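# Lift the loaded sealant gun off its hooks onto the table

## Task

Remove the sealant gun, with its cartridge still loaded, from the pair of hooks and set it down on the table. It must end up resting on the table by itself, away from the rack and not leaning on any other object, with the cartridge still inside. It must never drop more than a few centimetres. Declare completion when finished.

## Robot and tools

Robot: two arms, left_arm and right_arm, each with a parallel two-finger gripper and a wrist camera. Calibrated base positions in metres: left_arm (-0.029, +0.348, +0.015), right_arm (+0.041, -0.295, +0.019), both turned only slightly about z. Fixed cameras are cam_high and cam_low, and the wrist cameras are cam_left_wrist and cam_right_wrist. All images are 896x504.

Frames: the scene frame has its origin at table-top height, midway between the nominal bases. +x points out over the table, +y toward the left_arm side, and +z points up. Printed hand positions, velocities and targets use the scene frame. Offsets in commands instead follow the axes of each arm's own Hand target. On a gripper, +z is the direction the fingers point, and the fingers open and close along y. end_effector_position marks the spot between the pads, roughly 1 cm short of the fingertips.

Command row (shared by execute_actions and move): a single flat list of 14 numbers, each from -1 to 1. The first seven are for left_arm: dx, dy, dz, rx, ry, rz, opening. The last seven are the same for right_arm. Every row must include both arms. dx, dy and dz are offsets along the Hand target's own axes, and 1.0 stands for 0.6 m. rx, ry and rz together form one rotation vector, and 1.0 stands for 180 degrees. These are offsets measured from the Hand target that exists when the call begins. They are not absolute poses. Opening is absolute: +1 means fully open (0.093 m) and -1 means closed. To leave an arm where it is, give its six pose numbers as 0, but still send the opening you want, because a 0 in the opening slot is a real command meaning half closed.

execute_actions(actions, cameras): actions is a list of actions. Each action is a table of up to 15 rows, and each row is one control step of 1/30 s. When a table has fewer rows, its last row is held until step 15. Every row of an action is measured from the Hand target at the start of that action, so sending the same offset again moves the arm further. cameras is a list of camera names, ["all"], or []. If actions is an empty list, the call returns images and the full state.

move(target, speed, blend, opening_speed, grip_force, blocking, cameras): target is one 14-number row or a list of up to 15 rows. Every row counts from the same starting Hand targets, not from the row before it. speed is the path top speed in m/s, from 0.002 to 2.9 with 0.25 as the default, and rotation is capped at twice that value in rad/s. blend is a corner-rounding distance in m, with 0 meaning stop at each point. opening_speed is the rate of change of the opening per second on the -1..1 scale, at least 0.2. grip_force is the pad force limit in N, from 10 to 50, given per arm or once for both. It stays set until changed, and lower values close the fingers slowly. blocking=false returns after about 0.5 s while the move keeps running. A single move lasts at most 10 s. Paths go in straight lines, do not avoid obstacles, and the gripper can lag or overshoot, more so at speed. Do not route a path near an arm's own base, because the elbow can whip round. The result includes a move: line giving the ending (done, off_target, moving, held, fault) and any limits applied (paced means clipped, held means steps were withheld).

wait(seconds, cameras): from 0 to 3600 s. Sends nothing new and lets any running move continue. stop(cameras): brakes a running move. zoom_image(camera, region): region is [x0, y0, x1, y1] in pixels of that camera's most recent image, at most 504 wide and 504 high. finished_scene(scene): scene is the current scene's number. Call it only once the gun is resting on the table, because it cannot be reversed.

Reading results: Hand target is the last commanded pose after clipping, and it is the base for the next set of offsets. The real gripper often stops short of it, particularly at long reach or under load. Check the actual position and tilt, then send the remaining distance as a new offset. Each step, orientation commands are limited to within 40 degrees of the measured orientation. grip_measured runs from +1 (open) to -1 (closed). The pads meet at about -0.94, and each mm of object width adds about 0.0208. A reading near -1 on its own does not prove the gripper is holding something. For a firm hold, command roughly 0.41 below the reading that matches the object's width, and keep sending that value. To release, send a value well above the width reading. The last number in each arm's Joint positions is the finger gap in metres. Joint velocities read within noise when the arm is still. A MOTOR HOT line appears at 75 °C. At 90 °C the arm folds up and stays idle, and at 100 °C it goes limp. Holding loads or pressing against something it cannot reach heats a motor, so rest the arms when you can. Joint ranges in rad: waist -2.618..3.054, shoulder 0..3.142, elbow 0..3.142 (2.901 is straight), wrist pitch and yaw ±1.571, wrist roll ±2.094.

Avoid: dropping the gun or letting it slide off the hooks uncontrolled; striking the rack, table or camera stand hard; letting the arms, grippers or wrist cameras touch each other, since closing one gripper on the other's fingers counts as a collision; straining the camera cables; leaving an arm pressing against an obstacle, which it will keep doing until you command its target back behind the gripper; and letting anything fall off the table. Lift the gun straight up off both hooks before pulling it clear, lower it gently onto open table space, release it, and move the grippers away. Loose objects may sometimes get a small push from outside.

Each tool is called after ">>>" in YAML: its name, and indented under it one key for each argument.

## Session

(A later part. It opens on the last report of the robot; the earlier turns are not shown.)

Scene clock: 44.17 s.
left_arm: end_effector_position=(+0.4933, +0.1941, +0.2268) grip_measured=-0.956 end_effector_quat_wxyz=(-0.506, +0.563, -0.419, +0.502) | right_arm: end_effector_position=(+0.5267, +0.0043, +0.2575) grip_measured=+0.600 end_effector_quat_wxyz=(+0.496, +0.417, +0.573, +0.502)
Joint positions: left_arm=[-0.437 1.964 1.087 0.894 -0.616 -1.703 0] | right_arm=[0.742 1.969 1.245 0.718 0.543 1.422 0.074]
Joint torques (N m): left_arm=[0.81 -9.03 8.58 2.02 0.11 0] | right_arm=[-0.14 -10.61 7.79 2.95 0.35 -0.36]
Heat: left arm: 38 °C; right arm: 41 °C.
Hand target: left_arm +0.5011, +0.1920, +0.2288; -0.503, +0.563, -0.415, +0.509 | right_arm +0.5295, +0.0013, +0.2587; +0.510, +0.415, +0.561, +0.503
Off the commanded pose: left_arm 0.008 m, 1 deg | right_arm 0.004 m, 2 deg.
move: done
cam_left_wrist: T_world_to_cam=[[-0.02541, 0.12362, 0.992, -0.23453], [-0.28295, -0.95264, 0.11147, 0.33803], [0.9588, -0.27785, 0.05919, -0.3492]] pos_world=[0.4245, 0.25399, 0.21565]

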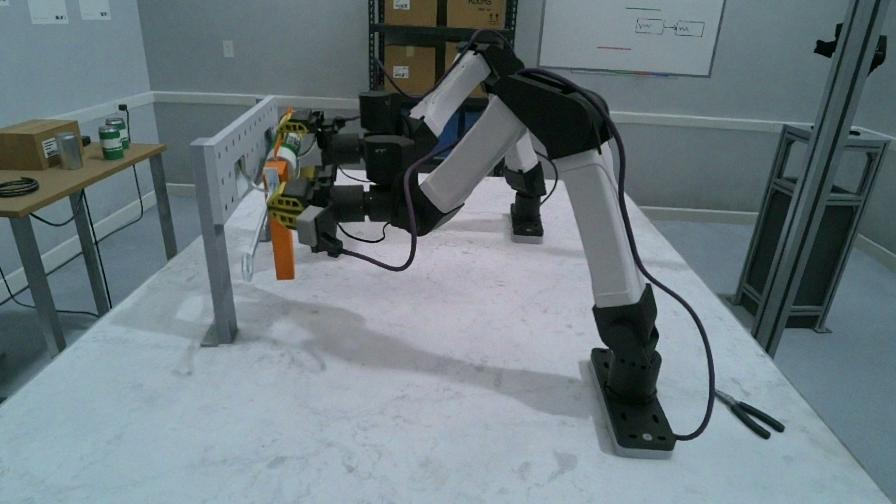

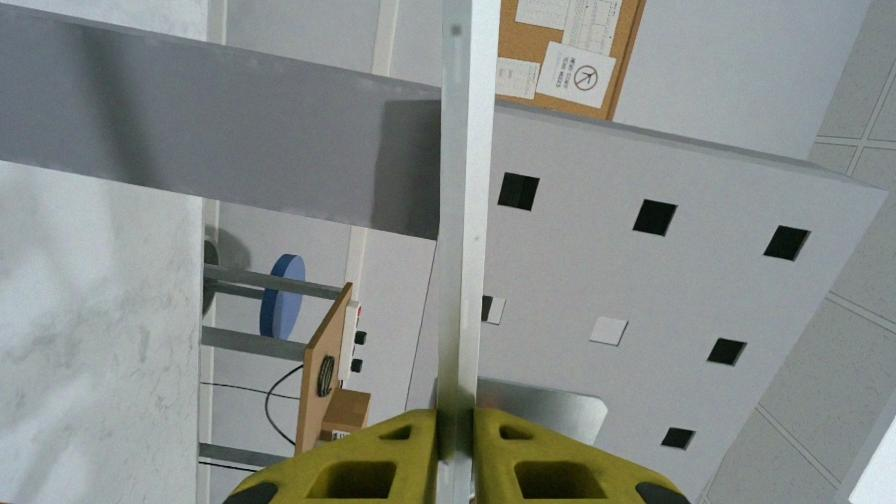

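>>> move:
  target: [0.0128,-0.0824,0.0018,0,0,0,-1,-0.013,0.0824,0.002,0,0,0,0.15]
  speed: 0.05
  cameras: ["cam_low","cam_left_wrist","cam_right_wrist"]

>>> zoom_image:
  camera: "cam_low"
  region: [200, 90, 370, 290]

Scene clock: 47.30 s.
left_arm: end_effector_position=(+0.4988, +0.1912, +0.2294) grip_measured=-0.971 end_effector_quat_wxyz=(-0.496, +0.577, -0.447, +0.471) | right_arm: end_effector_position=(+0.5288, +0.0035, +0.2580) grip_measured=+0.600 end_effector_quat_wxyz=(+0.484, +0.434, +0.589, +0.481)
Joint positions: left_arm=[-0.437 1.936 1.157 0.701 -0.616 -1.717 0] | right_arm=[0.742 1.951 1.295 0.573 0.557 1.462 0.074]
Joint torques (N m): left_arm=[0.81 -16.27 9.8 2.16 0.07 0.16] | right_arm=[-0.05 -16.18 12.4 2.62 0.27 -0.79]
Heat: left arm: 38 °C; right arm: 41 °C.
Hand target: left_arm +0.5010, +0.1920, +0.2789; -0.503, +0.563, -0.415, +0.509 | right_arm +0.5294, +0.0013, +0.3088; +0.510, +0.414, +0.561, +0.503
Off the commanded pose: left_arm 0.049 m, 6 deg | right_arm 0.051 m, 6 deg.
move: off_target (left_arm, right_arm)
cam_left_wrist: T_world_to_cam=[[0.05811, 0.09473, 0.99381, -0.27321], [-0.27377, -0.95581, 0.10712, 0.33358], [0.96004, -0.2783, -0.02961, -0.33568]] pos_world=[0.42947, 0.2513, 0.22584]
cam_right_wrist: T_world_to_cam=[[-0.05401, -0.16895, -0.98414, 0.28438], [-0.56228, 0.81962, -0.10985, 0.35985], [0.82518, 0.54744, -0.13927, -0.31563]] pos_world=[0.47815, -0.0741, 0.27544]

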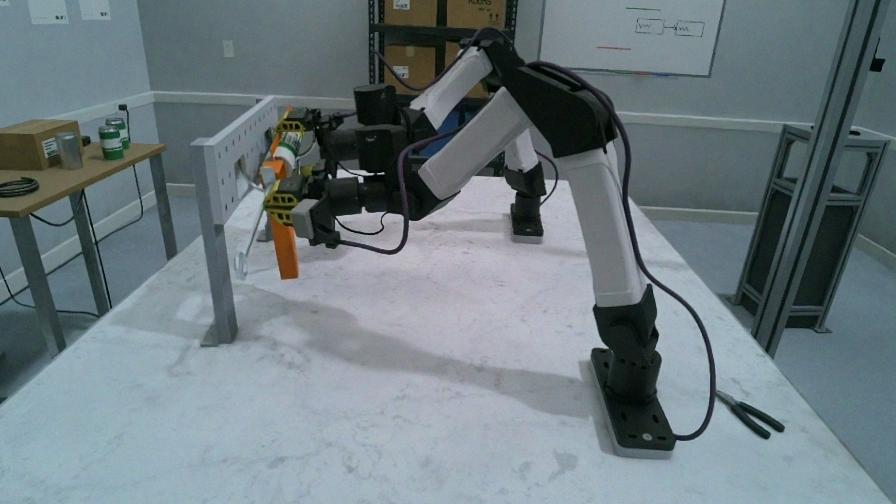

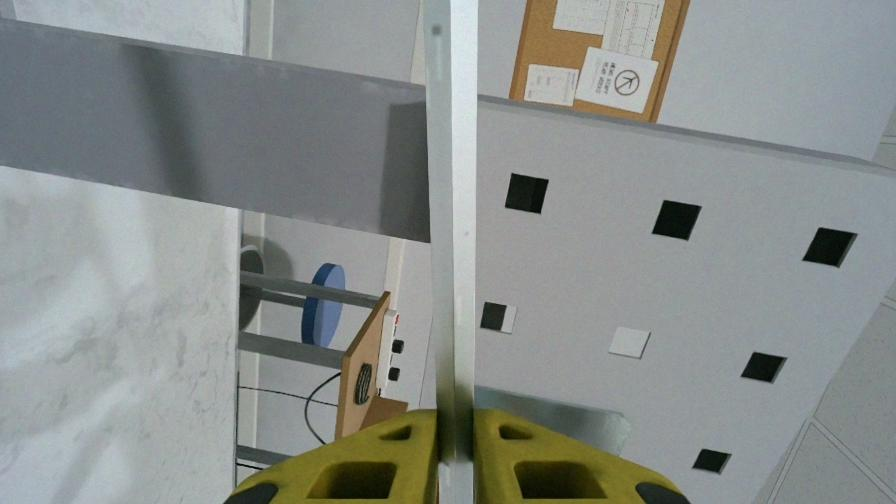

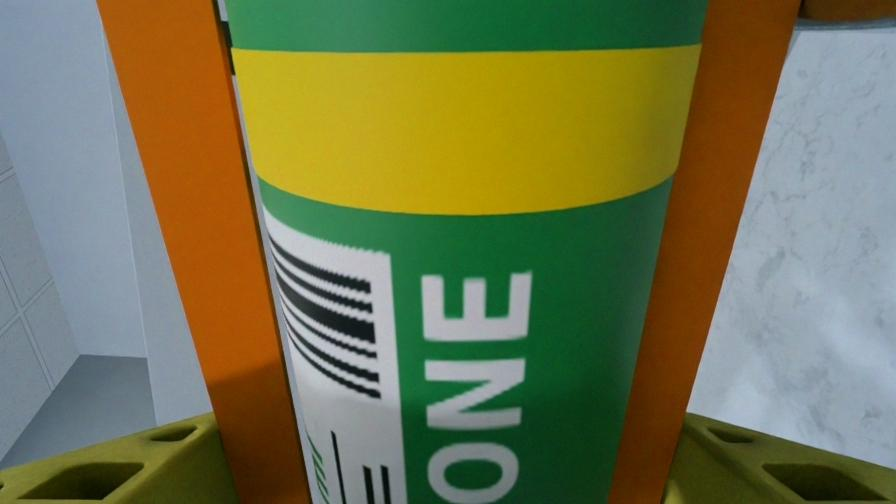

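Scaled by 2.520 from the camera's image (finer frame: 1280x720).

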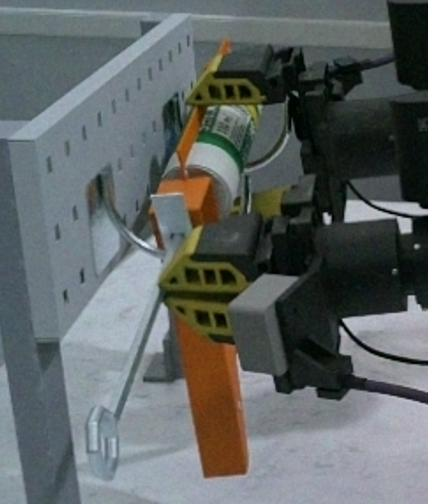

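>>> move:
  target: [0.0102,-0.066,0.0014,0,0,0,-1,-0.0104,0.066,0.0016,0,0,0,0.15]
  speed: 0.05
  cameras: ["cam_high","cam_low"]

>>> zoom_image:
  camera: "cam_low"
  region: [200, 90, 370, 290]

Scene clock: 49.07 s.
left_arm: end_effector_position=(+0.4988, +0.1899, +0.2430) grip_measured=-0.971 end_effector_quat_wxyz=(-0.480, +0.590, -0.464, +0.454) | right_arm: end_effector_position=(+0.5292, +0.0043, +0.2749) grip_measured=+0.600 end_effector_quat_wxyz=(+0.472, +0.439, +0.610, +0.461)
Joint positions: left_arm=[-0.437 1.889 1.225 0.508 -0.607 -1.751 0] | right_arm=[0.741 1.916 1.383 0.381 0.552 1.478 0.074]
Joint torques (N m): left_arm=[0.73 -17.81 11.4 2.61 -0.08 0.45] | right_arm=[0.16 -17.39 13.86 3.05 0.41 -0.94]
Heat: left arm: 39 °C; right arm: 41 °C.
Hand target: left_arm +0.5010, +0.1921, +0.3188; -0.503, +0.563, -0.415, +0.509 | right_arm +0.5293, +0.0012, +0.3491; +0.510, +0.415, +0.561, +0.503
Off the commanded pose: left_arm 0.076 m, 9 deg | right_arm 0.074 m, 9 deg.
move: off_target (left_arm, right_arm)

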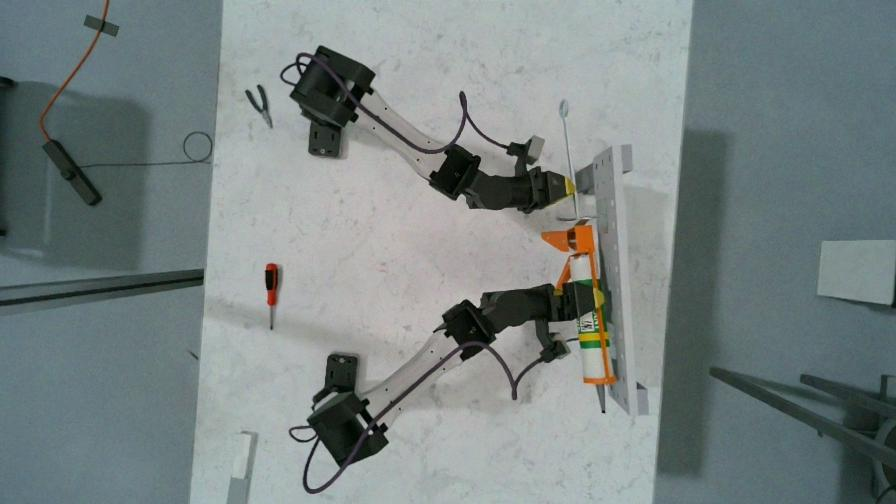

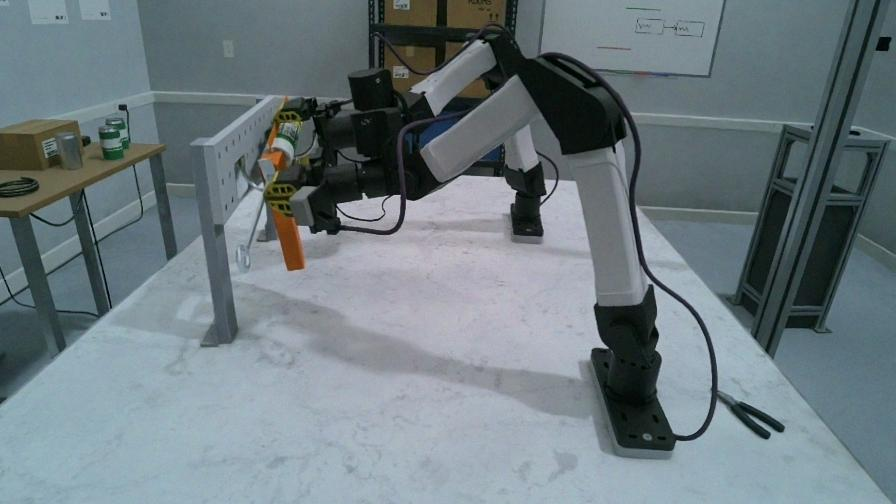

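Scaled by 2.520 from the camera's image (finer frame: 1280x720).

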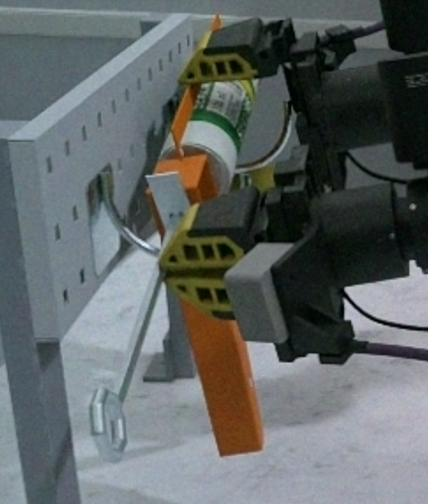

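>>> move:
  target: [0.0102,-0.066,0.0014,0.045,0,0,-1,-0.0104,0.066,0.0016,-0.045,0,0,0.15]
  speed: 0.05
  cameras: ["cam_high","cam_low"]

>>> zoom_image:
  camera: "cam_low"
  region: [200, 90, 370, 290]

Scene clock: 51.40 s.
left_arm: end_effector_position=(+0.5019, +0.1894, +0.2826) grip_measured=-0.971 end_effector_quat_wxyz=(-0.513, +0.558, -0.439, +0.483) | right_arm: end_effector_position=(+0.5325, +0.0032, +0.3124) grip_measured=+0.600 end_effector_quat_wxyz=(+0.498, +0.416, +0.575, +0.498)
Joint positions: left_arm=[-0.437 1.88 1.249 0.621 -0.614 -1.664 0] | right_arm=[0.732 1.905 1.395 0.5 0.538 1.417 0.074]
Joint torques (N m): left_arm=[0.32 -16.1 11.84 2.96 -0.15 0.53] | right_arm=[0.12 -16.79 13.94 3.31 0.13 -1.17]
Heat: left arm: 39 °C; right arm: 42 °C.
Hand target: left_arm +0.5008, +0.1922, +0.3590; -0.541, +0.526, -0.378, +0.537 | right_arm +0.5293, +0.0011, +0.3891; +0.538, +0.378, +0.524, +0.541
Off the commanded pose: left_arm 0.076 m, 11 deg | right_arm 0.077 m, 10 deg.
move: off_target (left_arm, right_arm)

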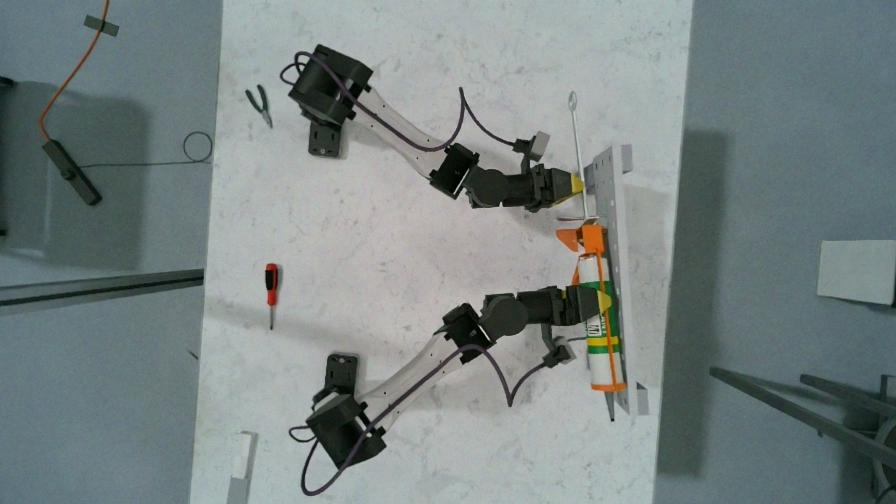

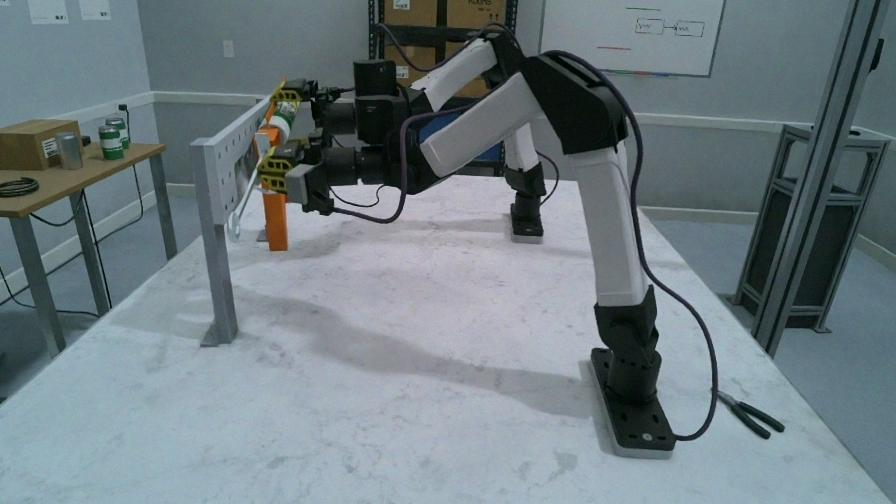

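Scaled by 2.520 from the camera's image (finer frame: 1280x720).

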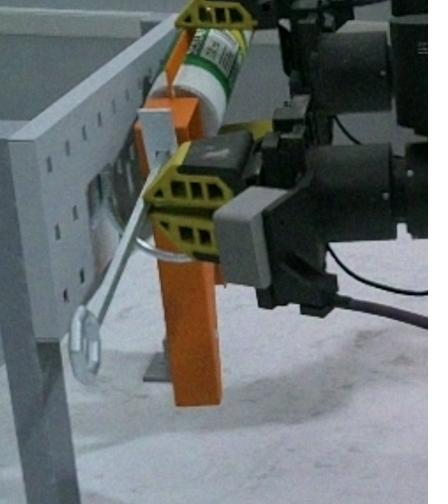

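>>> move:
  target: [0.0078,-0.0488,0.008,0,0,0,-1,-0.0078,0.0487,0.0083,0,0,0,0.15]
  speed: 0.05
  cameras: ["cam_high","cam_low","cam_right_wrist"]

>>> zoom_image:
  camera: "cam_low"
  region: [200, 60, 370, 260]

Scene clock: 53.13 s.
left_arm: end_effector_position=(+0.5079, +0.1875, +0.3112) grip_measured=-0.971 end_effector_quat_wxyz=(+0.518, -0.556, +0.432, -0.487) | right_arm: end_effector_position=(+0.5367, +0.0019, +0.3435) grip_measured=+0.600 end_effector_quat_wxyz=(+0.504, +0.413, +0.573, +0.496)
Joint positions: left_arm=[-0.437 1.874 1.343 0.542 -0.621 -1.658 0] | right_arm=[0.726 1.893 1.494 0.4 0.538 1.401 0.074]
Joint torques (N m): left_arm=[0.39 -17.58 12.01 2.64 -0.06 0.52] | right_arm=[0.7 -16.69 14.39 3.18 0.08 -1.01]
Heat: left arm: 40 °C; right arm: 43 °C.
Hand target: left_arm +0.5008, +0.1922, +0.3891; +0.541, -0.526, +0.378, -0.537 | right_arm +0.5293, +0.0013, +0.4191; +0.538, +0.377, +0.524, +0.541
Off the commanded pose: left_arm 0.078 m, 10 deg | right_arm 0.076 m, 9 deg.
move: off_target (left_arm, right_arm)
cam_right_wrist: T_world_to_cam=[[0.01899, -0.17406, -0.98455, 0.32957], [-0.55744, 0.81563, -0.15495, 0.38779], [0.83, 0.55177, -0.08154, -0.33187]] pos_world=[0.48536, -0.07581, 0.35751]

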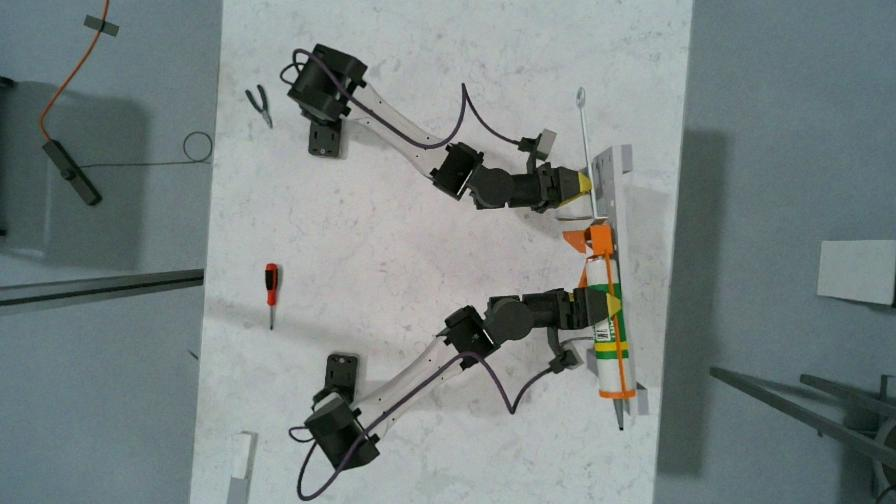

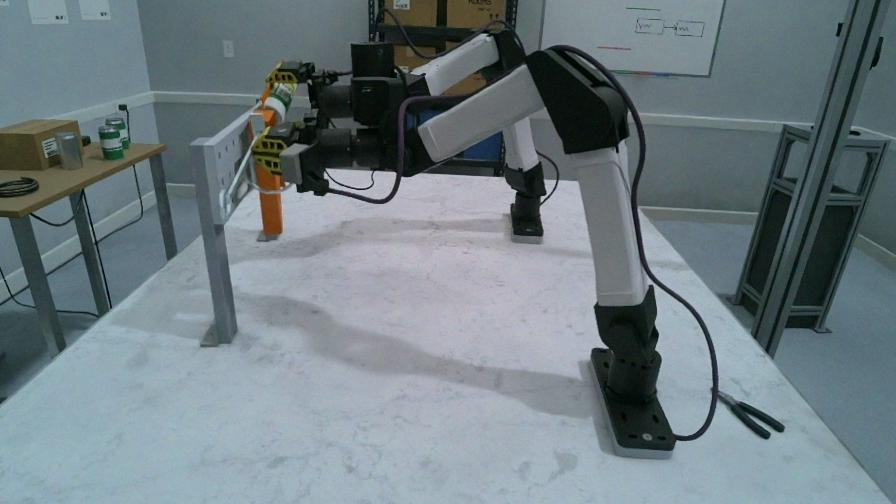

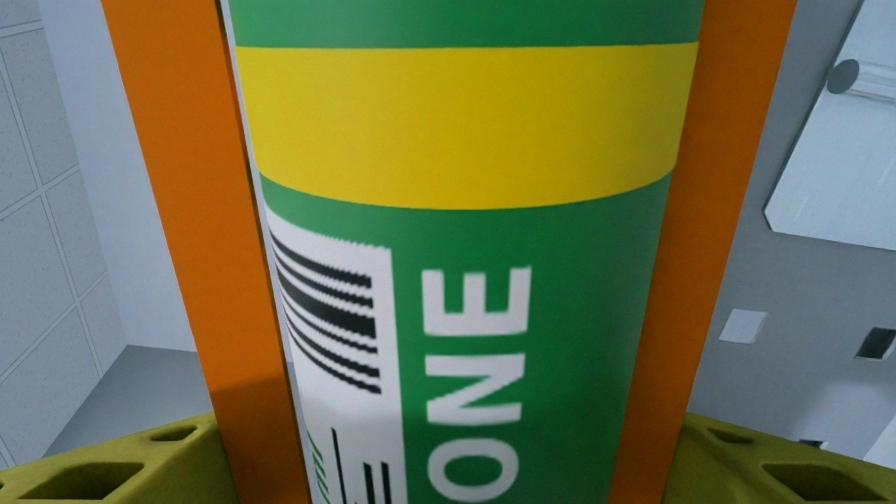

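Scaled by 2.520 from the camera's image (finer frame: 1280x720).

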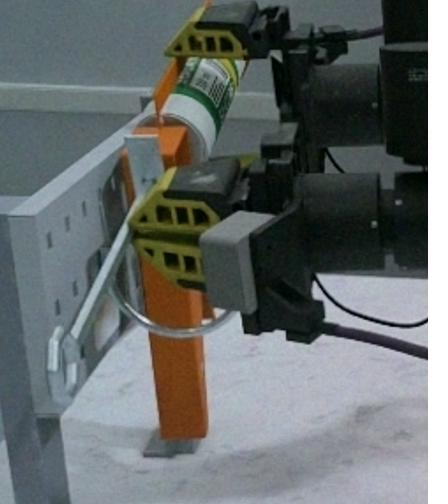

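>>> move:
  target: [-0.034,-0.046,-0.2435,0,0,0,-1,0.034,0.0465,-0.2435,0,0,0,0.15]
  speed: 0.08
  cameras: ["all"]

Scene clock: 55.97 s.
left_arm: end_effector_position=(+0.3636, +0.1921, +0.3556) grip_measured=-0.971 end_effector_quat_wxyz=(+0.538, -0.544, +0.405, -0.500) | right_arm: end_effector_position=(+0.3914, +0.0020, +0.3884) grip_measured=+0.600 end_effector_quat_wxyz=(+0.525, +0.402, +0.543, +0.517)
Joint positions: left_arm=[-0.656 1.396 0.934 0.583 -0.864 -1.587 0] | right_arm=[1.015 1.518 1.152 0.495 0.834 1.319 0.074]
Joint torques (N m): left_arm=[-1.02 -10.99 6.74 2.58 0.11 0.49] | right_arm=[1.87 -11.3 9.02 2.83 -0.04 -0.96]
Heat: left arm: 41 °C; right arm: 44 °C.
Hand target: left_arm +0.3508, +0.1918, +0.3889; +0.541, -0.526, +0.378, -0.536 | right_arm +0.3792, +0.0010, +0.4188; +0.538, +0.378, +0.525, +0.541
Off the commanded pose: left_arm 0.036 m, 6 deg | right_arm 0.033 m, 5 deg.
move: off_target (left_arm, right_arm)
cam_left_wrist: T_world_to_cam=[[-0.08565, 0.07827, 0.99325, -0.33509], [-0.25605, -0.96515, 0.05398, 0.29817], [0.96286, -0.2497, 0.10271, -0.25539]] pos_world=[0.29355, 0.25023, 0.34296]
cam_right_wrist: T_world_to_cam=[[0.09784, -0.15009, -0.98382, 0.34535], [-0.53453, 0.82594, -0.17916, 0.31413], [0.83946, 0.54341, 0.00058, -0.2431]] pos_world=[0.3382, -0.07551, 0.39618]

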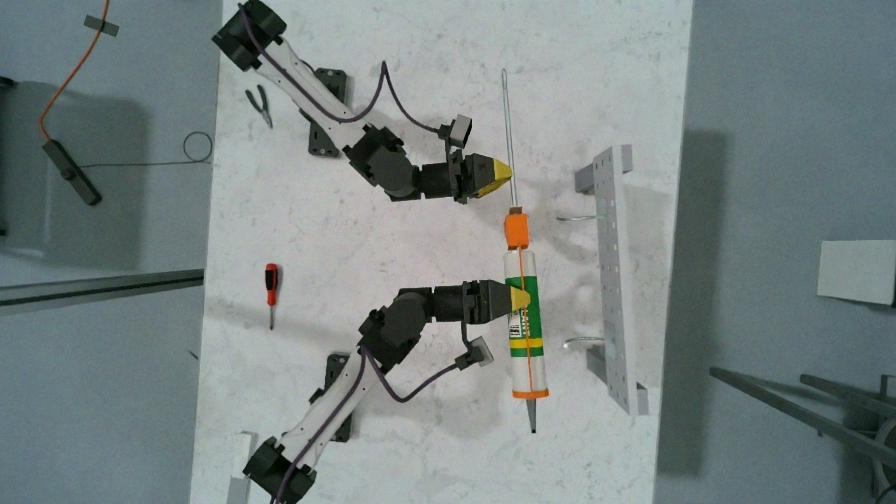

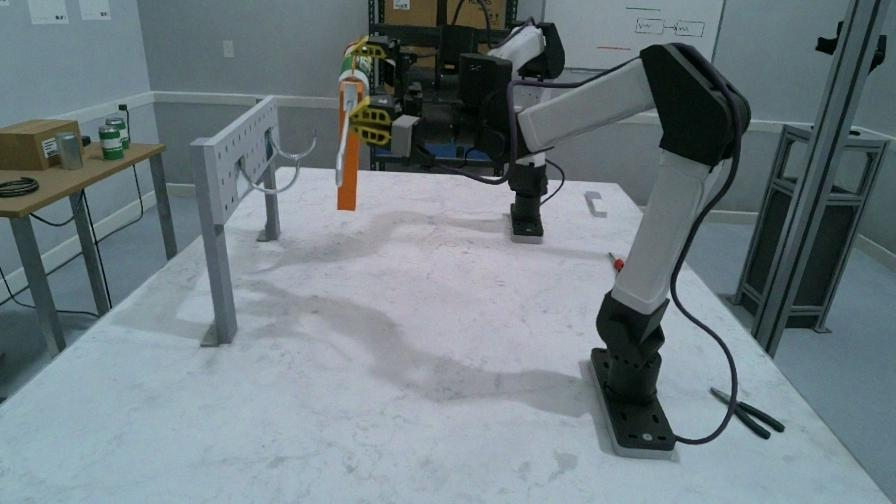

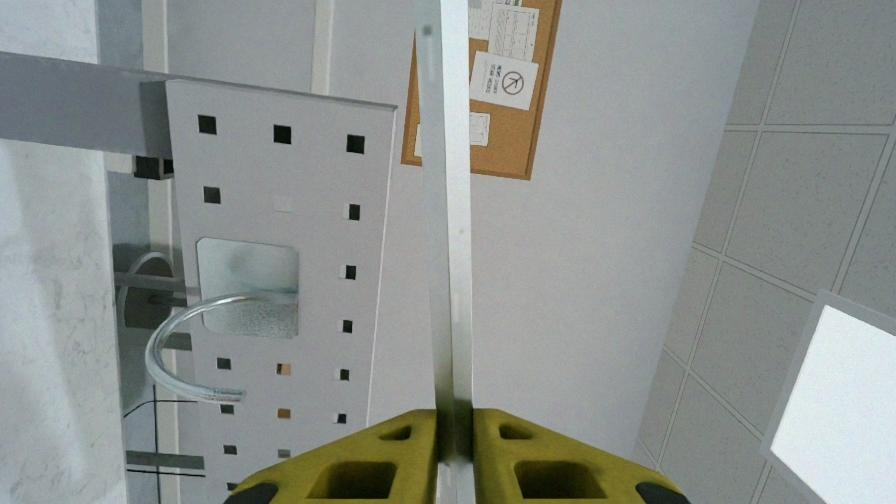

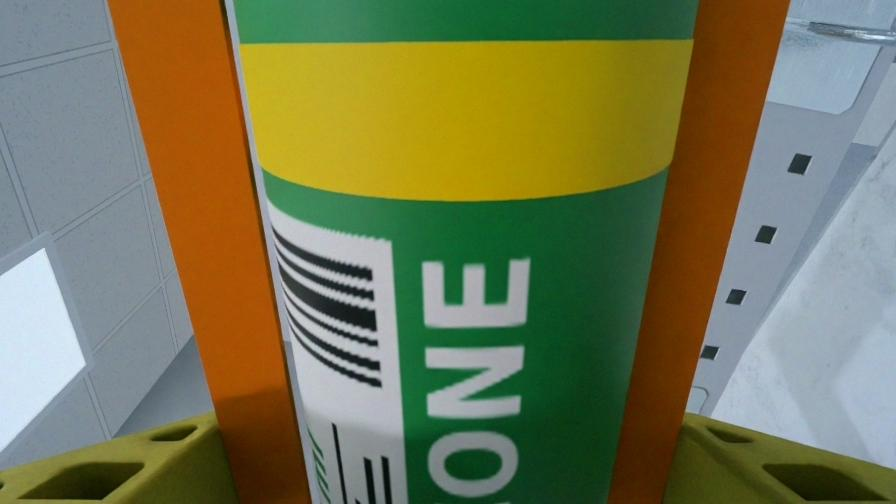

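>>> move:
  target: [-0.0087,0.0675,0.0145,-0.3012,-0.0192,0.0482,-1,0.0127,-0.1167,0.0063,0.3022,0.0199,0.0478,0.15]
  speed: 0.12
  cameras: ["all"]

Scene clock: 62.10 s.
left_arm: end_effector_position=(+0.3584, +0.1922, +0.3348) grip_measured=-0.971 end_effector_quat_wxyz=(-0.281, +0.668, -0.645, +0.242) | right_arm: end_effector_position=(+0.3925, +0.0040, +0.3310) grip_measured=+0.600 end_effector_quat_wxyz=(+0.235, +0.583, +0.726, +0.279)
Joint positions: left_arm=[-0.519 1.703 1.983 -1.2 -0.423 -2.009 0] | right_arm=[0.895 1.911 2.226 -1.256 0.433 2.071 0.074]
Joint torques (N m): left_arm=[0.81 -7.68 9.48 1.61 -0.37 0.05] | right_arm=[0.18 -11.04 11.47 1.51 0.76 -0.08]
Heat: left arm: 41 °C; right arm: 44 °C.
Hand target: left_arm +0.3660, +0.1931, +0.3501; -0.291, +0.701, -0.602, +0.249 | right_arm +0.3949, +0.0000, +0.3501; +0.250, +0.602, +0.701, +0.290
Off the commanded pose: left_arm 0.017 m, 6 deg | right_arm 0.020 m, 4 deg.
joint sent to its limit (left arm) — joint 6 (wrist roll), lower limit. The joint targets are off in orientation, not in position.
joint sent to its limit (right arm) — joint 6 (wrist roll), upper limit. The joint targets still meet the commanded pose.
move: off_target (left_arm, right_arm)
cam_left_wrist: T_world_to_cam=[[0.73302, -0.00608, 0.68018, -0.48739], [-0.25103, -0.93179, 0.26221, 0.22009], [0.63219, -0.36295, -0.68454, 0.15553]] pos_world=[0.31419, 0.25857, 0.38027]
cam_right_wrist: T_world_to_cam=[[-0.7199, -0.17177, -0.67249, 0.5071], [-0.47567, 0.82768, 0.29779, 0.12174], [0.50546, 0.53426, -0.67755, 0.11047]] pos_world=[0.36713, -0.07267, 0.37962]

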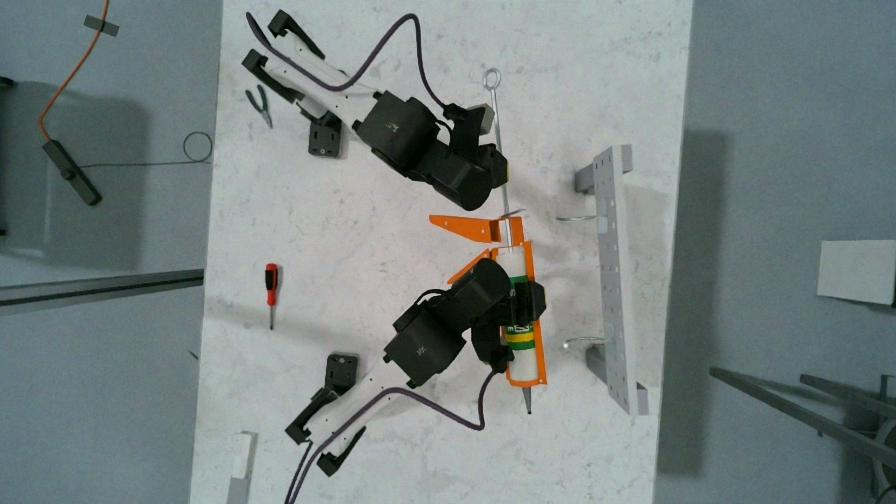

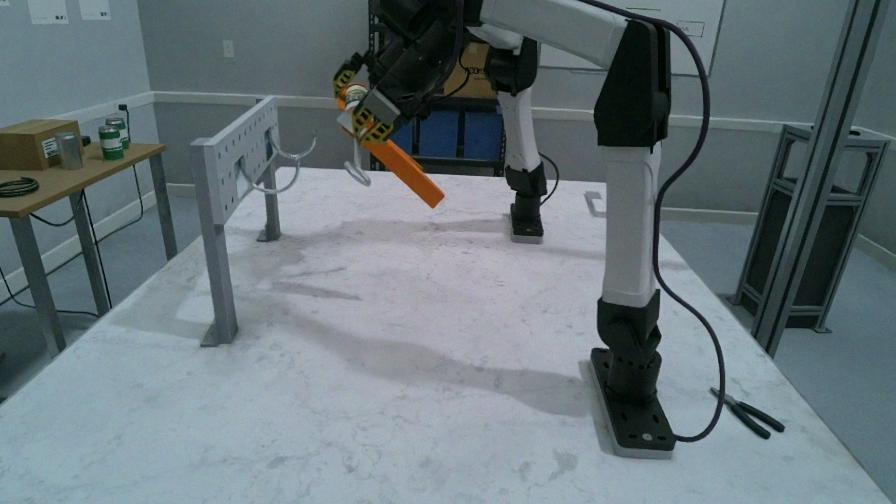

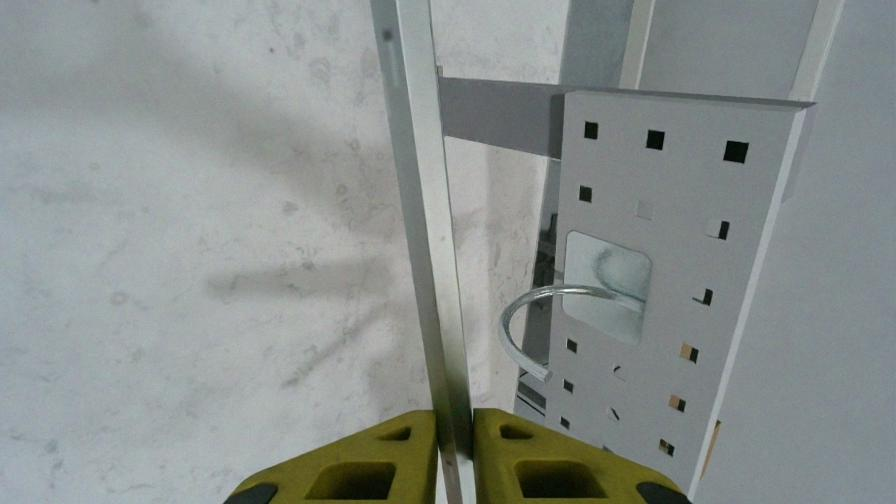

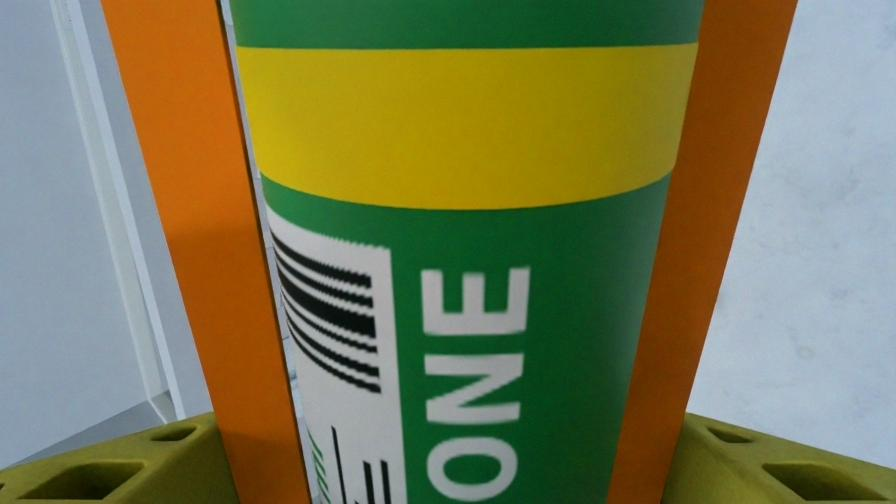

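>>> move:
  target: [0,0.259,0.259,-0.233,0,0,-1,0,-0.259,0.259,0.233,0,0,0.15]
  speed: 0.12
  cameras: ["all"]

Scene clock: 66.33 s.
left_arm: end_effector_position=(+0.3649, +0.1914, +0.1262) grip_measured=-0.971 end_effector_quat_wxyz=(-0.009, +0.729, -0.684, +0.029) | right_arm: end_effector_position=(+0.3912, +0.0042, +0.1161) grip_measured=+0.600 end_effector_quat_wxyz=(+0.004, +0.630, +0.777, +0.019)
Joint positions: left_arm=[-0.347 2.115 1.929 -1.322 0.005 -2.01 0] | right_arm=[0.744 2.328 2.223 -1.428 0.001 2.071 0.074]
Joint torques (N m): left_arm=[0.81 -10.96 8.54 0.09 -0.03 0.02] | right_arm=[-0.76 -14.57 11.32 -0.08 0.3 -0.04]
Heat: left arm: 41 °C; right arm: 45 °C.
Hand target: left_arm +0.3660, +0.1933, +0.1303; -0.021, +0.758, -0.651, +0.017 | right_arm +0.3950, +0.0001, +0.1304; +0.018, +0.651, +0.758, +0.020
Off the commanded pose: left_arm 0.005 m, 5 deg | right_arm 0.015 m, 4 deg.
joint sent to its limit (left arm) — joint 6 (wrist roll), lower limit. The joint targets are off in orientation, not in position.
joint sent to its limit (right arm) — joint 6 (wrist roll), upper limit. The joint targets are off in orientation, not in position.
move: off_target (left_arm, right_arm)
cam_left_wrist: T_world_to_cam=[[0.99783, 0.04706, 0.04607, -0.37704], [0.02154, -0.89429, 0.44696, 0.14571], [0.06224, -0.445, -0.89337, 0.25847]] pos_world=[0.357, 0.26308, 0.18315]
cam_right_wrist: T_world_to_cam=[[-0.97665, -0.21337, -0.02501, 0.38713], [-0.20217, 0.8735, 0.44286, 0.06095], [-0.07265, 0.43758, -0.89624, 0.21736]] pos_world=[0.4062, -0.06575, 0.1775]

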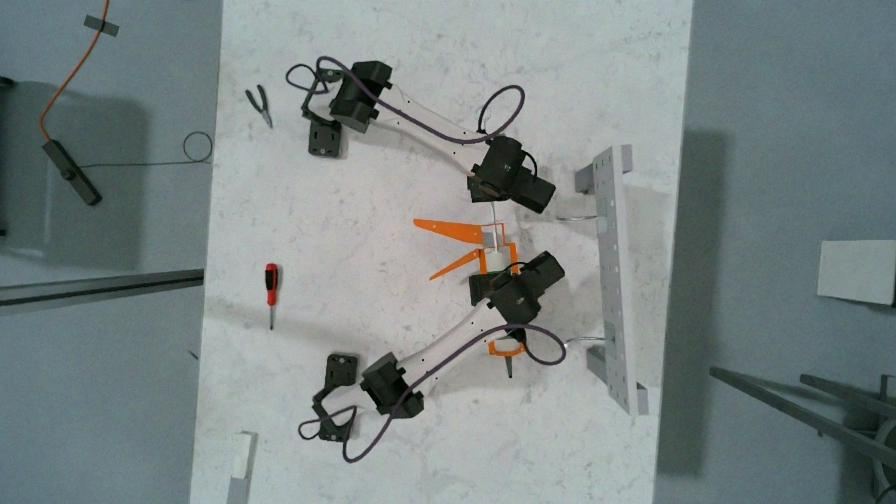

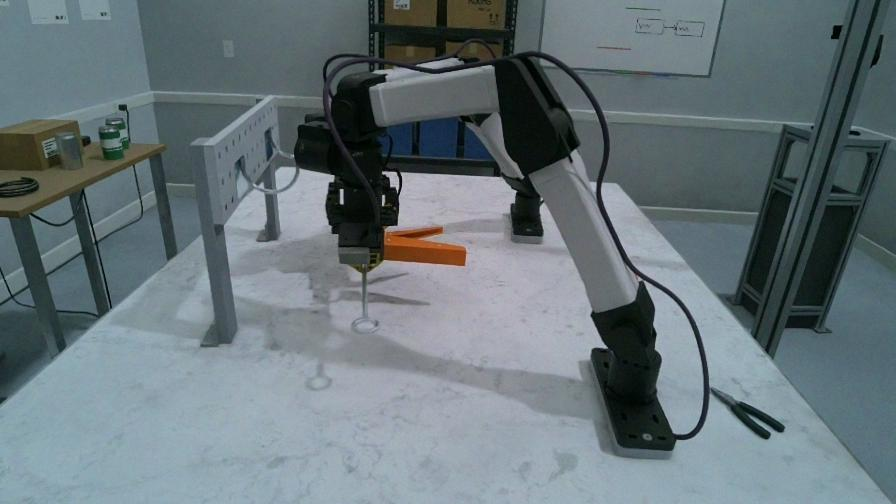

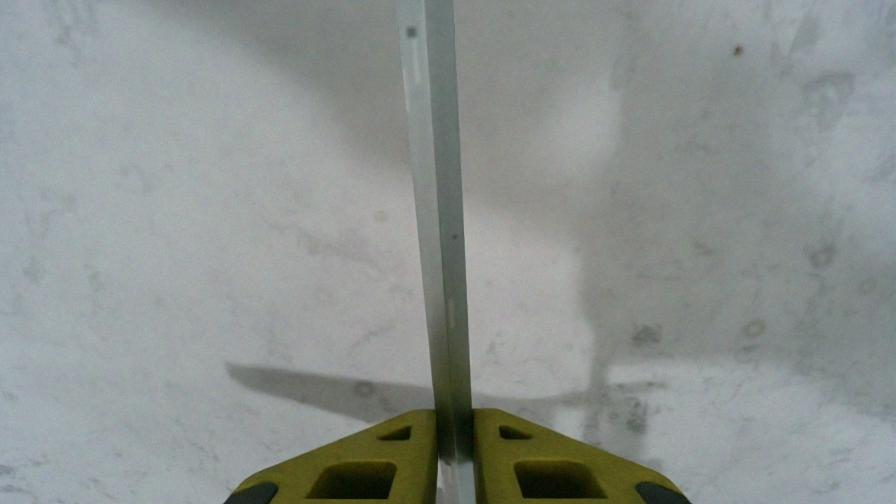

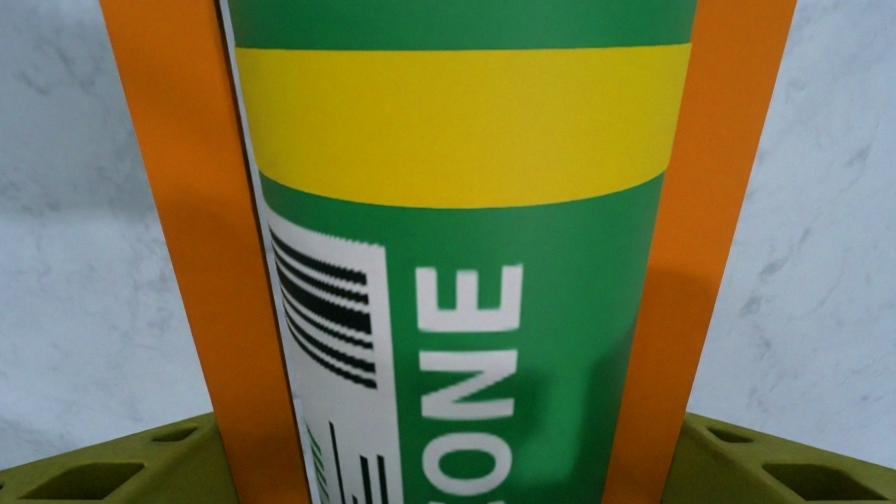

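>>> move:
  target: [0,0.006,0.128,0,0,0,-1,0,-0.006,0.1165,0,0,0,0.15]
  speed: 0.06
  cameras: ["all"]

>>> zoom_image:
  camera: "cam_low"
  region: [280, 150, 500, 360]

Scene clock: 68.60 s.
left_arm: end_effector_position=(+0.3685, +0.1895, +0.0618) grip_measured=-0.971 end_effector_quat_wxyz=(-0.009, +0.729, -0.684, +0.034) | right_arm: end_effector_position=(+0.3932, +0.0042, +0.0528) grip_measured=+0.600 end_effector_quat_wxyz=(+0.004, +0.631, +0.776, +0.021)
Joint positions: left_arm=[-0.346 2.142 1.713 -1.071 0.009 -2.01 0] | right_arm=[0.741 2.328 1.972 -1.172 0 2.071 0.074]
Joint torques (N m): left_arm=[0.81 -10.78 4.45 0.46 -0.09 0.02] | right_arm=[-0.47 -15.36 7.39 0.18 0.31 -0.04]
Heat: left arm: 41 °C; right arm: 46 °C.
Hand target: left_arm +0.3666, +0.1936, +0.0535; -0.021, +0.758, -0.651, +0.017 | right_arm +0.3952, +0.0002, +0.0605; +0.018, +0.651, +0.758, +0.021
Off the commanded pose: left_arm 0.009 m, 6 deg | right_arm 0.009 m, 3 deg.
joint sent to its limit (left arm) — joint 6 (wrist roll), lower limit. The joint targets are off in orientation, not in position.
joint sent to its limit (right arm) — joint 6 (wrist roll), upper limit. The joint targets are off in orientation, not in position.
move: off_target (left_arm, right_arm)
cam_left_wrist: T_world_to_cam=[[0.99749, 0.04786, 0.05211, -0.37788], [0.01904, -0.89089, 0.45383, 0.17264], [0.06814, -0.4517, -0.88956, 0.19877]] pos_world=[0.3601, 0.26167, 0.11816]
cam_right_wrist: T_world_to_cam=[[-0.97723, -0.21033, -0.02801, 0.38791], [-0.2006, 0.87278, 0.44499, 0.08875], [-0.06915, 0.44047, -0.8951, 0.15934]] pos_world=[0.4079, -0.06605, 0.114]

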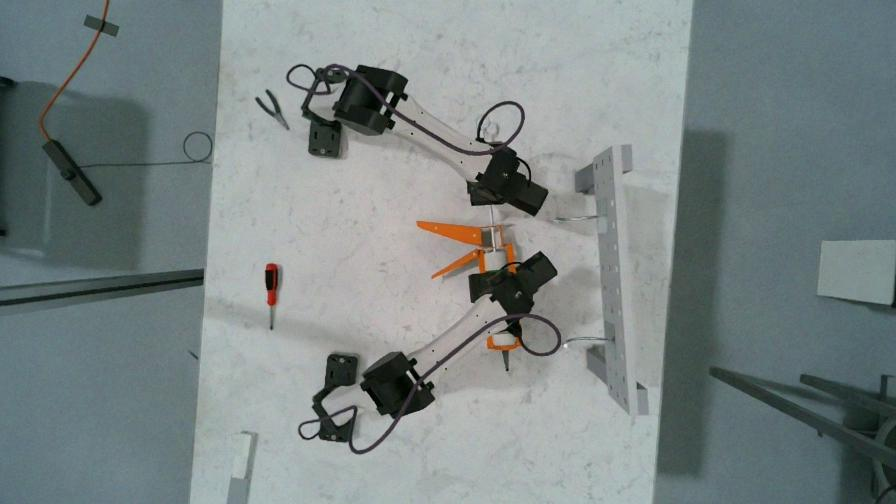

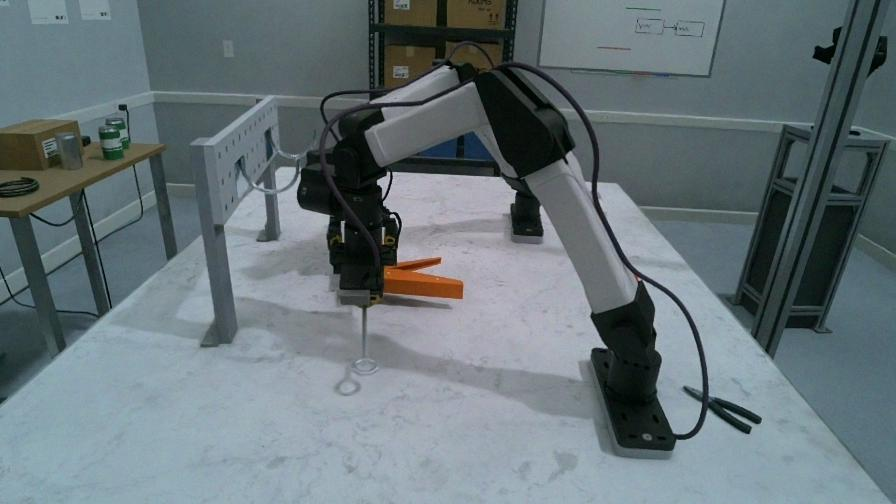

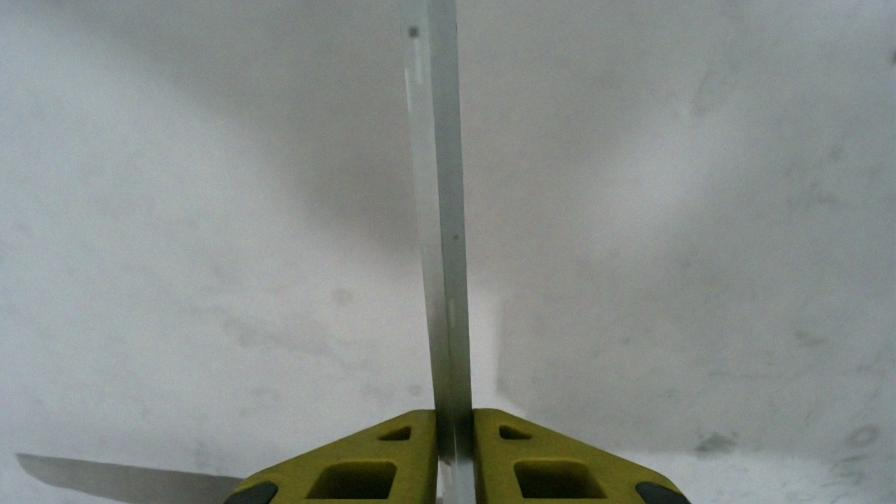

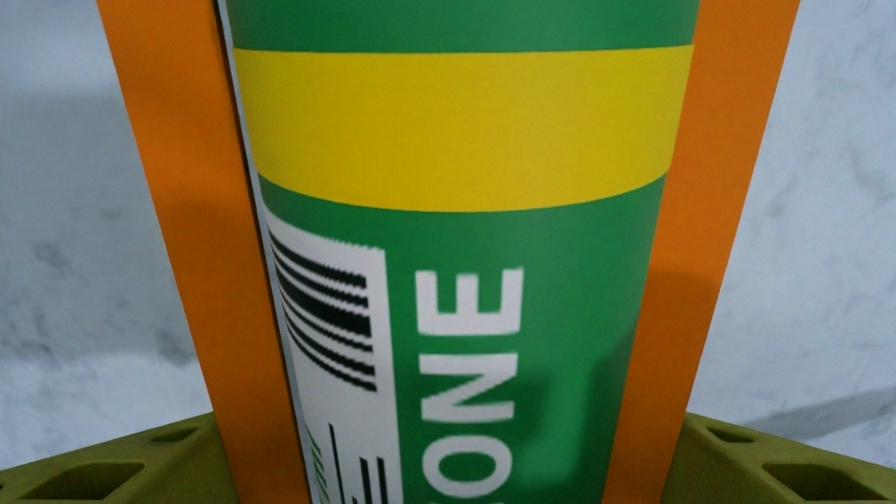

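Scaled by 2.291 from the camera's image (finer frame: 1280x720).

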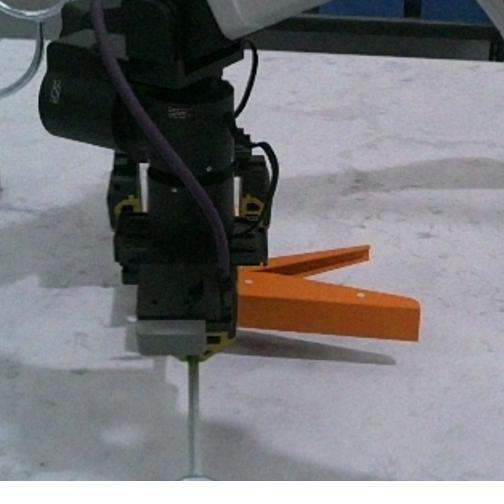

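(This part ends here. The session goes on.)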